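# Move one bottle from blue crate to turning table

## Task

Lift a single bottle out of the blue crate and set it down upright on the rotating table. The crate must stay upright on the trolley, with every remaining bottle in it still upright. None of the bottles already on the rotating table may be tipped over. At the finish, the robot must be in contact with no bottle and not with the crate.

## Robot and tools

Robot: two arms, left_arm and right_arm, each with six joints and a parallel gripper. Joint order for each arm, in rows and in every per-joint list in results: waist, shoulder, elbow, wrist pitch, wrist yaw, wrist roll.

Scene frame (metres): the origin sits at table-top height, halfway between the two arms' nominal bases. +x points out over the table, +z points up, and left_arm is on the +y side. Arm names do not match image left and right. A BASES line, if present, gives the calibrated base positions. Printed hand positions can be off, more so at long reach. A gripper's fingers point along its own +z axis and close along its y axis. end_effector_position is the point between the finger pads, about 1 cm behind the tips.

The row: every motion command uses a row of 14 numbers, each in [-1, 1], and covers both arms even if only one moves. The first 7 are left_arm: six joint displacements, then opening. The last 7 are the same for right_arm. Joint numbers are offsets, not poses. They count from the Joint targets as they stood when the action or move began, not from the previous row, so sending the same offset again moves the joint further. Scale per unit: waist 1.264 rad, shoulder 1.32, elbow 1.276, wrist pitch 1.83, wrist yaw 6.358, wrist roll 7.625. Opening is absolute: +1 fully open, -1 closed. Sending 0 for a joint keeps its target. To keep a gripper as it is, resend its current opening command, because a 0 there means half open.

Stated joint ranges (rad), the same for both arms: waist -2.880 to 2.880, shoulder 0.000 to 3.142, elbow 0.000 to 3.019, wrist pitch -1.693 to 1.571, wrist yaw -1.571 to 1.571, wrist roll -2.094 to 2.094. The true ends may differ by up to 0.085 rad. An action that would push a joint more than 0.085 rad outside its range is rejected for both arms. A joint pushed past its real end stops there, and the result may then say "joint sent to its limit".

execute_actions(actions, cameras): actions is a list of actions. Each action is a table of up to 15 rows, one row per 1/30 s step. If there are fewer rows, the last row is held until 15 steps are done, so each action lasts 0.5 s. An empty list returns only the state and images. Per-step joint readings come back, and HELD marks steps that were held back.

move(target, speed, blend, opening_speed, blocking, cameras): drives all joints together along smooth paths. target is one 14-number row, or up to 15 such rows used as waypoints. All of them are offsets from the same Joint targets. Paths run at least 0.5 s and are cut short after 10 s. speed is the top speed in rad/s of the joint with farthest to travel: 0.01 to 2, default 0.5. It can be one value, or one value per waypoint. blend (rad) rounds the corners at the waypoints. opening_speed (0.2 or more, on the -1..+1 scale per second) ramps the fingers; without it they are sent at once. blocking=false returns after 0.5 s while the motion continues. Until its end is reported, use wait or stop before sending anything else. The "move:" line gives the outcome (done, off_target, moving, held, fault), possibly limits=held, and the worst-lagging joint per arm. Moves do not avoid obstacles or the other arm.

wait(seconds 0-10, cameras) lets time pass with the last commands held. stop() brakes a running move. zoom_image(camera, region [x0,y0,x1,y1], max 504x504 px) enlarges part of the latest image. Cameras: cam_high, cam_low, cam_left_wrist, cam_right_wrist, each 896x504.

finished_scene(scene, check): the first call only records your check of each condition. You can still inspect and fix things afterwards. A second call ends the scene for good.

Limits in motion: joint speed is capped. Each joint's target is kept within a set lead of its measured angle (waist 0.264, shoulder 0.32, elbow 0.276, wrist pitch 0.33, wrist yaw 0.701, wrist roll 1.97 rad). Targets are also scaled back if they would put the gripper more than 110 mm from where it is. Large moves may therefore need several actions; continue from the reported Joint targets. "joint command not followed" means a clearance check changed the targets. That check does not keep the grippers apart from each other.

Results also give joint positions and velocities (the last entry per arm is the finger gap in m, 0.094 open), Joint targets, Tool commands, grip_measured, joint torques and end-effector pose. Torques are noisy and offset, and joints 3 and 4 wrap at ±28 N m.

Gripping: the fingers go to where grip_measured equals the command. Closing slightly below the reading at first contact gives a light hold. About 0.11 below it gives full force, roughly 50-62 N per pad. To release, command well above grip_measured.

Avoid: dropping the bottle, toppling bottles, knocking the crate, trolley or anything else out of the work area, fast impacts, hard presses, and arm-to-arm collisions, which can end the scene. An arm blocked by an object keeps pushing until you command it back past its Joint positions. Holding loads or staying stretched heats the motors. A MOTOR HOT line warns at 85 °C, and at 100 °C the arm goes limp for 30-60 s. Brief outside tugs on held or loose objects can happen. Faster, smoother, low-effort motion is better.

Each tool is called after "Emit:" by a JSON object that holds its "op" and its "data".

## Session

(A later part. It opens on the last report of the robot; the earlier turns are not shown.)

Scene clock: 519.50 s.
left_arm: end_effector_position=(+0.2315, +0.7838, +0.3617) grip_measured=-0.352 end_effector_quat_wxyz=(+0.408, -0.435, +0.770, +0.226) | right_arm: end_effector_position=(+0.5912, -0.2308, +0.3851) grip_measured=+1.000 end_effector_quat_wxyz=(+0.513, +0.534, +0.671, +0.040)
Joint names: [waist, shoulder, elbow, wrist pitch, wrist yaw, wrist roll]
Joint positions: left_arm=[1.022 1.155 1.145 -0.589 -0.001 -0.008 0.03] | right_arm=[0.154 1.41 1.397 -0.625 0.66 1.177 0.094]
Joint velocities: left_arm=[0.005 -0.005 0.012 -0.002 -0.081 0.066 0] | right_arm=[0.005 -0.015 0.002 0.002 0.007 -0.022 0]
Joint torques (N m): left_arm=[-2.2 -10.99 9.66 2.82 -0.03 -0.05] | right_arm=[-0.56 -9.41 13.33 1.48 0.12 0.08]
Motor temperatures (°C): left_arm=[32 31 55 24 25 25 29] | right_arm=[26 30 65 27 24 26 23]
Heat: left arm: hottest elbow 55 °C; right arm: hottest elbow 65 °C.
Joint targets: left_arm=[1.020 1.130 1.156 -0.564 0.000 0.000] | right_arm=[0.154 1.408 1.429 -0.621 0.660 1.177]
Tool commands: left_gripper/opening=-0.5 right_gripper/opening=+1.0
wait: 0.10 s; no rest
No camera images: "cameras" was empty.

Emit:
{"op": "execute_actions", "data": {"actions": [[[-0.00253,0,0,0,0,0,1.0,0,0,0,0,0,0,1.0],[-0.00498,0,0,0,0,0,1.0,0,0,0,0,0,0,1.0],[-0.00752,0,0,0,0,0,1.0,0,0,0,0,0,0,1.0],[-0.01005,0,0,0,0,0,1.0,0,0,0,0,0,0,1.0],[-0.0125,0.00121,0.00556,-0.00098,0,0,1.0,0,0,0,0,0,0,1.0],[-0.01503,0.00242,0.01074,-0.00186,0,0,1.0,0,0,0,0,0,0,1.0],[-0.01756,0.00356,0.01599,-0.00279,0,0,1.0,0,0,0,0,0,0,1.0],[-0.02002,0.0047,0.02085,-0.00366,0,0,1.0,0,0,0,0,0,0,1.0],[-0.02255,0.00583,0.0261,-0.00459,0,0,1.0,0,0,0,0,0,0,1.0],[-0.02508,0.00697,0.03135,-0.00563,0,0,1.0,0,0,0,0,0,0,1.0],[-0.02753,0.00727,0.03339,-0.00645,0,0,1.0,0,0,0,0,0,0,1.0],[-0.03006,0.0078,0.03668,-0.00781,0,0,1.0,0,0,0,0,0,0,1.0],[-0.03252,0.00856,0.0413,-0.00967,0,0,1.0,0,0,0,0,0,0,1.0],[-0.03505,0.00947,0.04726,-0.01208,0,0,1.0,0,0,0,0,0,0,1.0],[-0.03758,0.01061,0.05455,-0.01503,0,0,1.0,0,0,0,0,0,0,1.0]],[[-0.00253,0.00129,0.00862,-0.0035,0,0,1.0,0,0,0,0,0,0,1.0],[-0.00498,0.00295,0.01857,-0.00749,0,0,1.0,0,0,0,0,0,0,1.0],[-0.00752,0.00462,0.02978,-0.01208,0,0,1.0,0,0,0,0,0,0,1.0],[-0.01005,0.00652,0.04169,-0.01689,0,0,1.0,0,0,0,0,0,0,1.0],[-0.0125,0.00841,0.05361,-0.02169,0,0,1.0,0,0,0,0,0,0,1.0],[-0.01503,0.0103,0.06552,-0.0265,0,0,1.0,0,0,0,0,0,0,1.0],[-0.01756,0.01212,0.07743,-0.03137,0,0,1.0,0,0,0,0,0,0,1.0],[-0.02002,0.01402,0.08934,-0.03617,0,0,1.0,0,0,0,0,0,0,1.0],[-0.02255,0.01583,0.10125,-0.04098,0,0,1.0,0,0,0,0,0,0,1.0],[-0.02508,0.01773,0.11317,-0.04579,0,0,1.0,0,0,0,0,0,0,1.0],[-0.02753,0.02098,0.12672,-0.05066,0,0,1.0,0,0,0,0,0,0,1.0],[-0.03006,0.02492,0.14091,-0.05552,0,0,1.0,0,0,0,0,0,0,1.0],[-0.03252,0.02886,0.15517,-0.06038,0,0,1.0,0,0,0,0,0,0,1.0],[-0.03505,0.0328,0.16936,-0.0653,0,0,1.0,0,0,0,0,0,0,1.0],[-0.03758,0.03674,0.18362,-0.07016,0,0,1.0,0,0,0,0,0,0,1.0]],[[-0.00237,0.00394,0.01426,-0.00486,0,0,1.0,0,0,0,0,0,0,1.0],[-0.00459,0.00788,0.02853,-0.00978,0,0,1.0,0,0,0,0,0,0,1.0],[-0.00657,0.01182,0.04271,-0.01464,0,0,1.0,0,0,0,0,0,0,1.0],[-0.00839,0.01576,0.05697,-0.01951,0,0,1.0,0,0,0,0,0,0,1.0],[-0.01005,0.0197,0.07124,-0.02437,0,0,1.0,0,0,0,0,0,0,1.0],[-0.01147,0.02364,0.0855,-0.02923,0,0,1.0,0,0,0,0,0,0,1.0],[-0.01274,0.02735,0.0989,-0.03388,0,0,1.0,0,0,0,0,0,0,1.0],[-0.01377,0.03068,0.11082,-0.03792,0,0,1.0,0,0,0,0,0,0,1.0],[-0.01464,0.03348,0.12108,-0.04142,0,0,1.0,0,0,0,0,0,0,1.0],[-0.01535,0.03591,0.12978,-0.04443,0,0,1.0,0,0,0,0,0,0,1.0],[-0.01582,0.03788,0.13691,-0.04689,0,0,1.0,0,0,0,0,0,0,1.0],[-0.01614,0.03939,0.14248,-0.04874,0,0,1.0,0,0,0,0,0,0,1.0],[-0.0163,0.04053,0.14639,-0.05011,0,0,1.0,0,0,0,0,0,0,1.0],[-0.0163,0.04114,0.14875,-0.05093,0,0,1.0,0,0,0,0,0,0,1.0],[-0.0163,0.04136,0.14961,-0.0512,0,0,1.0,0,0,0,0,0,0,1.0]]]}}

Scene clock: 572.50 s.
left_arm: end_effector_position=(+0.2934, +0.7707, +0.5380) grip_measured=+0.998 end_effector_quat_wxyz=(+0.479, -0.375, +0.759, +0.232) | right_arm: end_effector_position=(+0.5912, -0.2308, +0.3851) grip_measured=+1.000 end_effector_quat_wxyz=(+0.513, +0.534, +0.671, +0.040)
Joint names: [waist, shoulder, elbow, wrist pitch, wrist yaw, wrist roll]
Joint positions: left_arm=[0.912 1.236 1.596 -0.808 -0.001 -0.008 0.094] | right_arm=[0.154 1.41 1.397 -0.625 0.66 1.177 0.094]
Joint velocities: left_arm=[-0.005 -0.005 0.007 -0.027 -0.037 -0.007 -0.001] | right_arm=[-0.005 0.005 -0.002 0.002 0.022 0.037 0]
Joint torques (N m): left_arm=[-2.14 -9.05 12.44 1.65 -0.01 0] | right_arm=[-0.62 -9.41 13.33 1.48 0.12 0.08]
Motor temperatures (°C): left_arm=[32 31 58 24 25 25 29] | right_arm=[25 30 66 27 24 26 23]
Heat: left arm: hottest elbow 58 °C; right arm: hottest elbow 66 °C.
Joint targets: left_arm=[0.904 1.247 1.651 -0.814 -0.001 0.000] | right_arm=[0.154 1.408 1.429 -0.621 0.660 1.177]
Step readings (joint positions of left_arm | right_arm):
0: [1.022 1.155 1.145 -0.589 -0.001 -0.008] | [0.154 1.410 1.397 -0.625 0.660 1.177]
1: [1.022 1.155 1.145 -0.589 -0.001 -0.008] | [0.154 1.410 1.397 -0.625 0.660 1.177]
2: [1.022 1.155 1.145 -0.588 -0.001 -0.008] | [0.154 1.410 1.397 -0.625 0.660 1.177]
4: [1.022 1.152 1.145 -0.583 -0.001 -0.008] | [0.154 1.410 1.397 -0.625 0.660 1.177]
8: [1.018 1.143 1.145 -0.581 -0.001 -0.008] | [0.154 1.410 1.397 -0.625 0.660 1.177]
15: [0.994 1.141 1.146 -0.581 -0.001 -0.008] | [0.154 1.410 1.397 -0.625 0.660 1.177]
16: [0.991 1.141 1.146 -0.581 -0.001 -0.008] | [0.154 1.410 1.397 -0.625 0.660 1.177]
17: [0.987 1.141 1.148 -0.583 -0.001 -0.008] | [0.154 1.410 1.397 -0.625 0.660 1.177]
19: [0.981 1.141 1.159 -0.592 -0.001 -0.008] | [0.154 1.410 1.397 -0.625 0.660 1.177]
23: [0.968 1.146 1.209 -0.618 -0.001 -0.008] | [0.154 1.410 1.397 -0.625 0.660 1.177]
30: [0.946 1.159 1.329 -0.674 -0.001 -0.008] | [0.154 1.410 1.397 -0.625 0.660 1.177]
31: [0.943 1.162 1.346 -0.683 -0.001 -0.008] | [0.154 1.410 1.397 -0.625 0.660 1.177]
32: [0.940 1.166 1.363 -0.692 -0.001 -0.008] | [0.154 1.410 1.397 -0.625 0.660 1.177]
34: [0.934 1.176 1.400 -0.709 -0.001 -0.008] | [0.154 1.410 1.397 -0.625 0.660 1.177]
38: [0.923 1.198 1.471 -0.744 -0.001 -0.008] | [0.154 1.410 1.397 -0.625 0.660 1.177]
45: [0.912 1.229 1.572 -0.792 -0.001 -0.008] | [0.154 1.410 1.397 -0.625 0.660 1.177]

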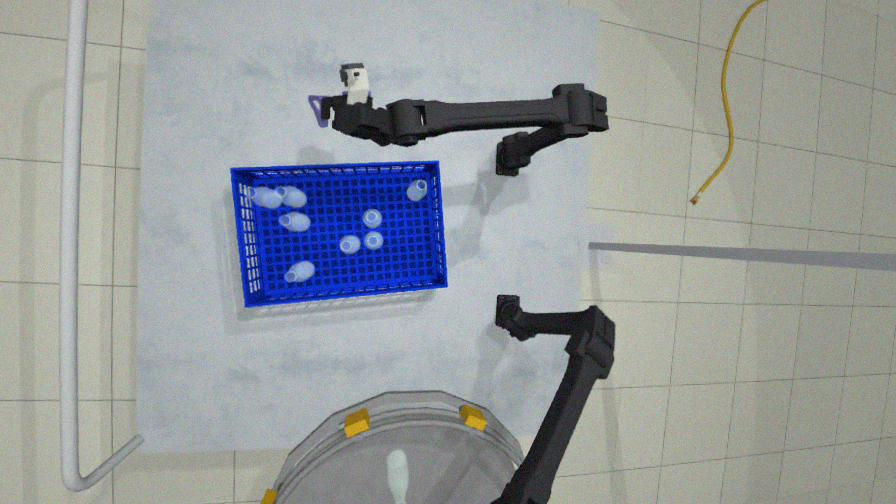

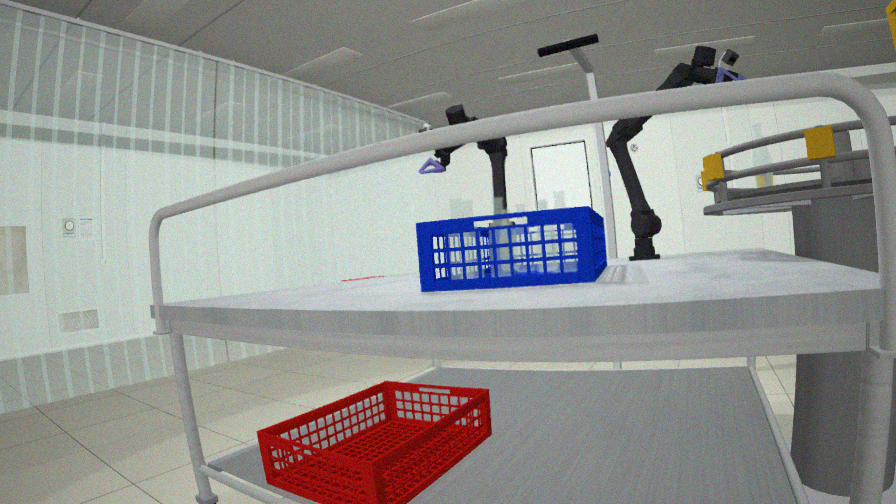

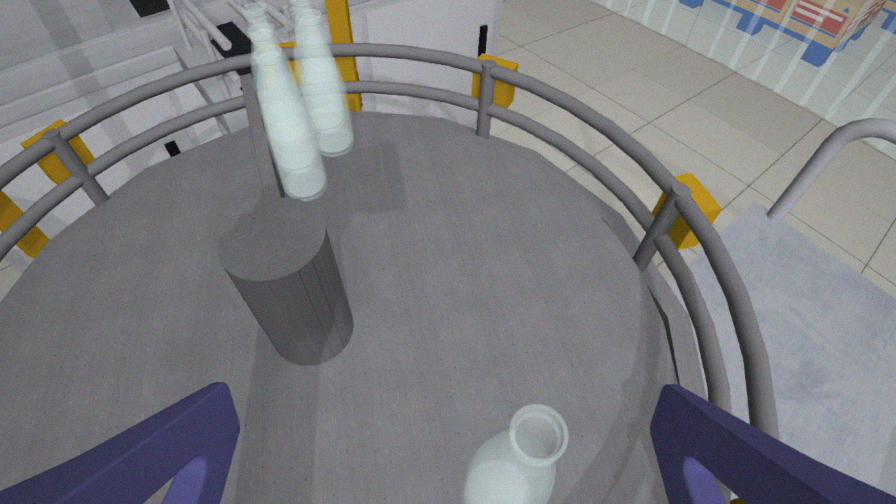

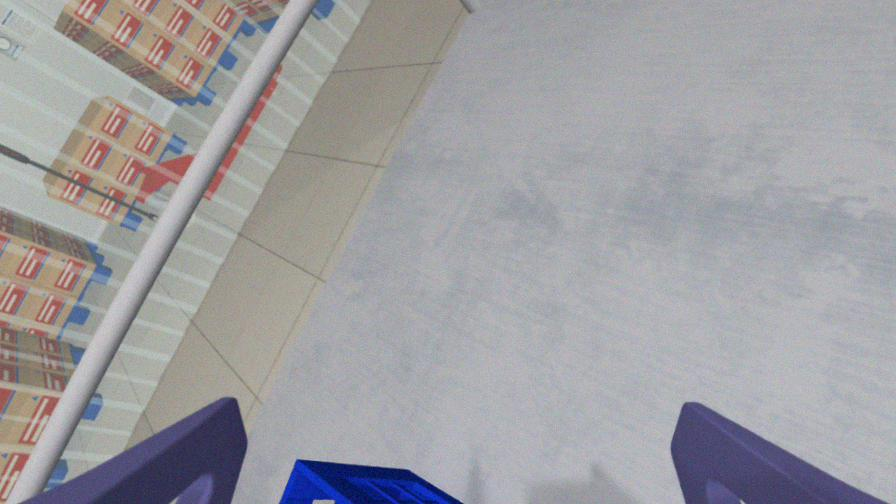

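Emit:
{"op": "wait", "data": {"seconds": 6, "cameras": ["cam_high", "cam_left_wrist"]}}

Emit:
{"op": "zoom_image", "data": {"camera": "cam_left_wrist", "region": [180, 0, 684, 284]}}

Scene clock: 587.63 s.
left_arm: end_effector_position=(+0.2934, +0.7707, +0.5380) grip_measured=+0.998 end_effector_quat_wxyz=(+0.479, -0.375, +0.759, +0.232) | right_arm: end_effector_position=(+0.5912, -0.2308, +0.3851) grip_measured=+1.000 end_effector_quat_wxyz=(+0.513, +0.534, +0.671, +0.040)
Joint names: [waist, shoulder, elbow, wrist pitch, wrist yaw, wrist roll]
Joint positions: left_arm=[0.912 1.236 1.596 -0.808 -0.001 -0.008 0.094] | right_arm=[0.154 1.41 1.397 -0.625 0.66 1.177 0.094]
Joint velocities: left_arm=[0.005 -0.005 -0.017 -0.007 -0.037 -0.007 0] | right_arm=[-0.015 0.005 0.017 -0.002 -0.007 0.007 0]
Joint torques (N m): left_arm=[-2.26 -8.82 12.57 1.65 0 -0.04] | right_arm=[-0.56 -9.41 13.34 1.51 0.12 0.08]
Motor temperatures (°C): left_arm=[31 31 58 23 25 25 28] | right_arm=[25 30 66 27 24 26 23]
Heat: left arm: hottest elbow 58 °C; right arm: hottest elbow 66 °C.
Joint targets: left_arm=[0.904 1.247 1.651 -0.814 -0.001 0.000] | right_arm=[0.154 1.408 1.429 -0.621 0.660 1.177]
Tool commands: left_gripper/opening=+1.0 right_gripper/opening=+1.0
wait: 6.00 s; at rest from the start
Images, in order (width x height): cam_high 896x504, cam_left_wrist 896x504.

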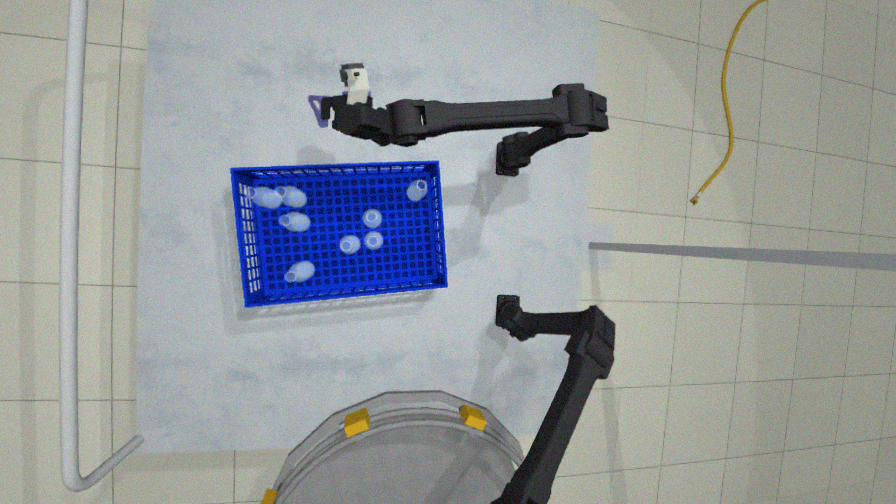

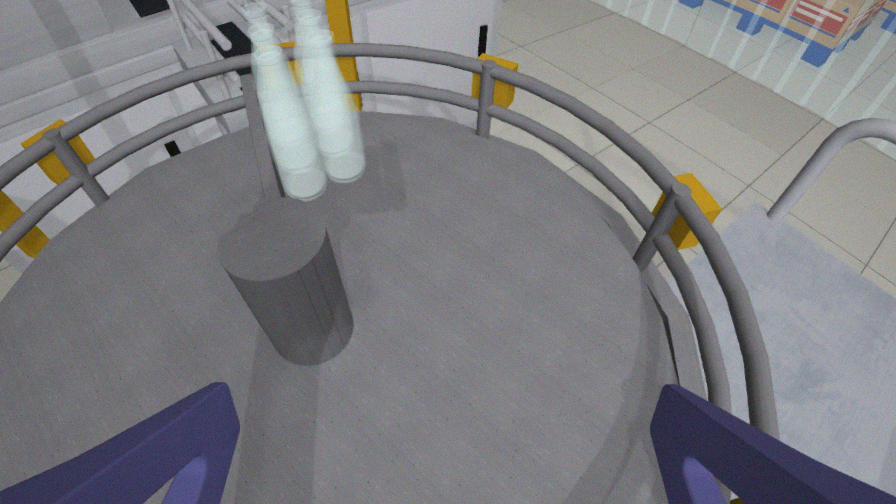

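Scaled by 1.000.

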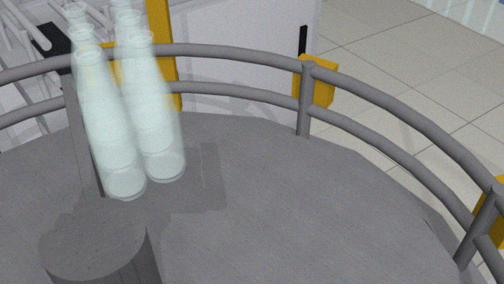

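Emit:
{"op": "zoom_image", "data": {"camera": "cam_left_wrist", "region": [210, 0, 410, 210]}}

Emit:
{"op": "zoom_image", "data": {"camera": "cam_high", "region": [220, 150, 460, 320]}}

Scaled by 2.400 from the camera's 896x504 image, which has a finer 1280x720 frame.

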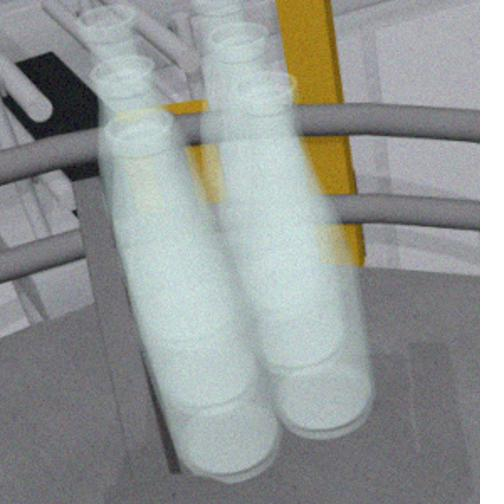

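Scaled by 2.100 from the camera's 896x504 image, which has a finer 1280x720 frame.

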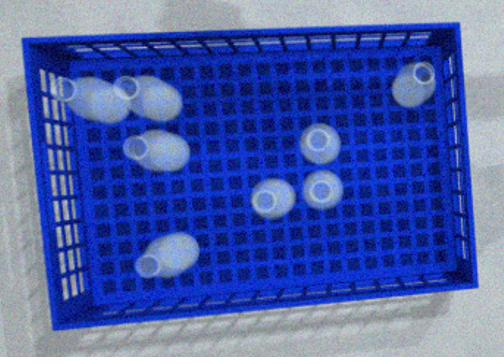

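Emit:
{"op": "finished_scene", "data": {"scene": 2, "check": "Bottle on table: the latest wrist picture shows six bottles upright in two rows of three against the fixed fin (five before my release), and the new one is the nearest of the right-hand row, standing with its base flat on the disc and its neck in line with its neighbours. It could look upright while leaning on a neighbour, but its base ring is fully on the disc and its neck is parallel to the others. None of the bottles already riding on the table is down. Crate: the latest cam_high zoom shows the crate in place on the trolley with 8 bottles, each lip displaced away from the camera's nadir as for standing bottles. Hands: left gripper is open at z=0.538, well above the bottle tops near the arm, with no bottle near its fingers; right gripper is open and parked clear of the crate; torques are at free-air values. The pictures cannot show a later disturbance push."}}

This call ended nothing. Check each condition that your pictures could not show: look closer or test it, and mend what is not met. Then call finished_scene again.

Emit:
{"op": "execute_actions", "data": {"actions": [], "cameras": ["cam_high", "cam_left_wrist", "cam_low"]}}

Emit:
{"op": "zoom_image", "data": {"camera": "cam_left_wrist", "region": [210, 0, 410, 210]}}

Emit:
{"op": "zoom_image", "data": {"camera": "cam_low", "region": [400, 100, 640, 300]}}

Scene clock: 601.57 s.
left_arm: end_effector_position=(+0.2934, +0.7707, +0.5380) grip_measured=+0.998 end_effector_quat_wxyz=(+0.479, -0.375, +0.759, +0.232) | right_arm: end_effector_position=(+0.5912, -0.2308, +0.3851) grip_measured=+1.000 end_effector_quat_wxyz=(+0.513, +0.534, +0.671, +0.040)
Joint names: [waist, shoulder, elbow, wrist pitch, wrist yaw, wrist roll]
Joint positions: left_arm=[0.912 1.236 1.596 -0.808 -0.001 -0.008 0.094] | right_arm=[0.154 1.41 1.397 -0.625 0.66 1.177 0.094]
Joint velocities: left_arm=[-0.015 -0.005 0.007 0.002 -0.007 -0.022 -0.001] | right_arm=[-0.015 0.005 -0.017 0.002 -0.022 0.022 0]
Joint torques (N m): left_arm=[-2.78 -8.64 12.66 1.69 -0.01 -0.03] | right_arm=[-0.62 -9.35 13.33 1.5 0.12 0.08]
Motor temperatures (°C): left_arm=[31 31 58 23 25 25 27] | right_arm=[25 30 66 27 24 26 23]
Heat: left arm: hottest elbow 58 °C; right arm: hottest elbow 66 °C.
Joint targets: left_arm=[0.904 1.247 1.651 -0.814 -0.001 0.000] | right_arm=[0.154 1.408 1.429 -0.621 0.660 1.177]
Tool commands: left_gripper/opening=+1.0 right_gripper/opening=+1.0
Images, in order (width x height): cam_high 896x504, cam_low 896x504, cam_left_wrist 896x504.

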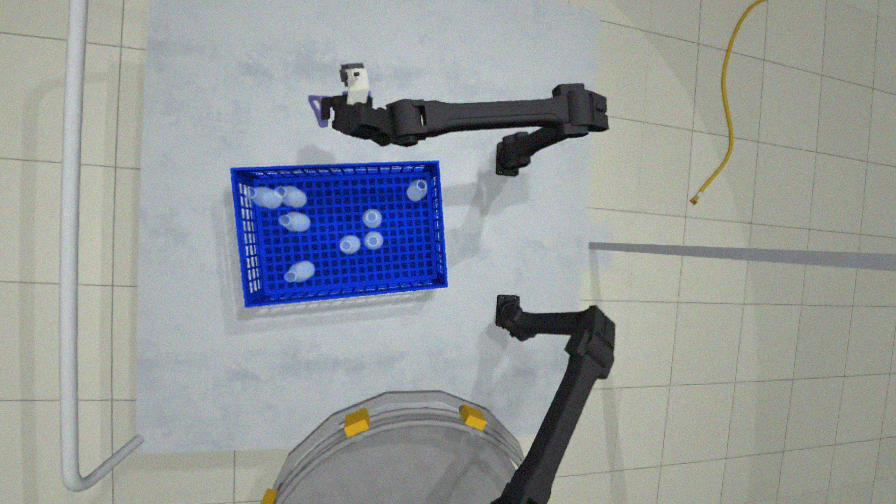

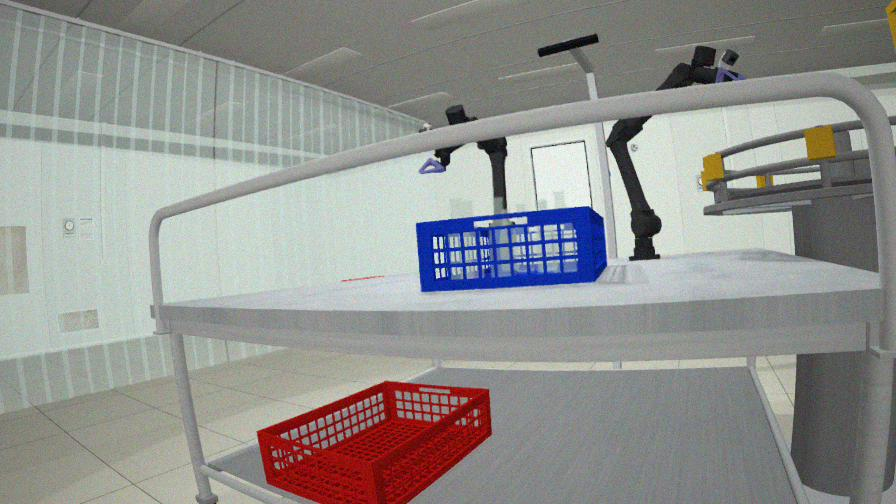

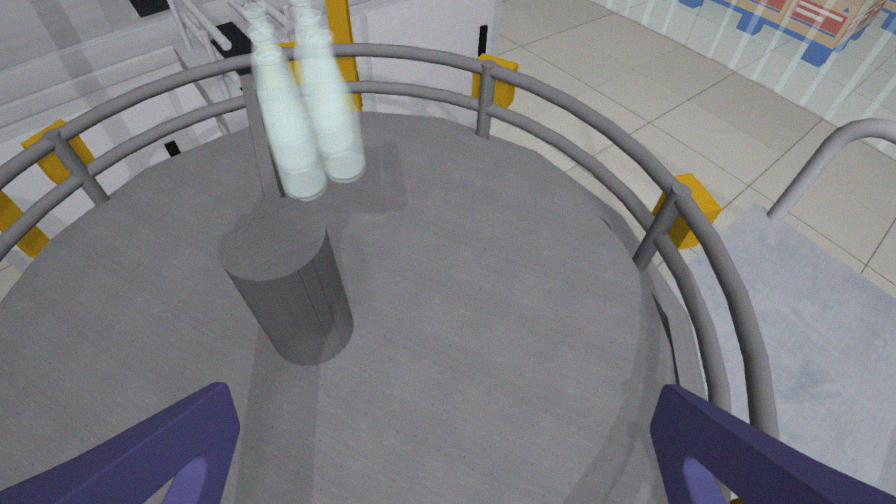

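Scaled by 2.400 from the camera's 896x504 image, which has a finer 1280x720 frame.

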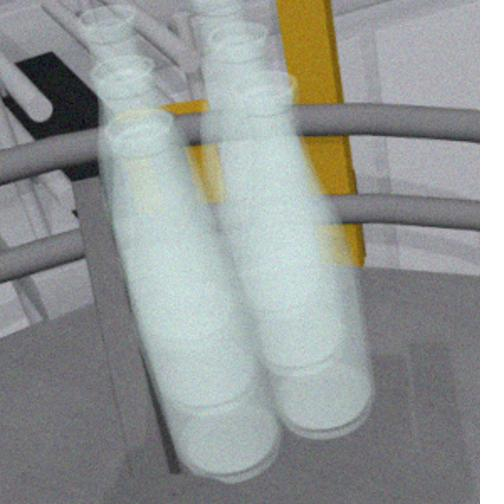

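Scaled by 2.100 from the camera's 896x504 image, which has a finer 1280x720 frame.

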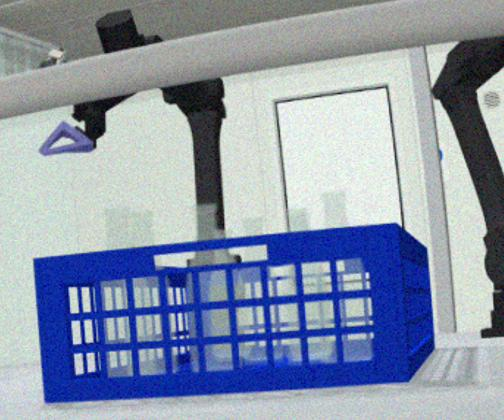

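Emit:
{"op": "finished_scene", "data": {"scene": 2, "check": "Fresh pictures 14 s after the last ones show no change. Wrist zoom: six bottles upright in two rows of three at the fin, including the new one, with bases flat and necks parallel, and none fallen on the disc. Cam_high: crate in place with 8 bottles, lips leaning away from the camera nadir as for standing bottles. Cam_low: bottle necks stand vertically above the crate rim. Left gripper open at z=0.538 over the empty near side of the disc, right gripper open and parked clear of the crate; neither touches a bottle or the crate. A later random push cannot be seen in these pictures."}}

The scene is finished: the task was done.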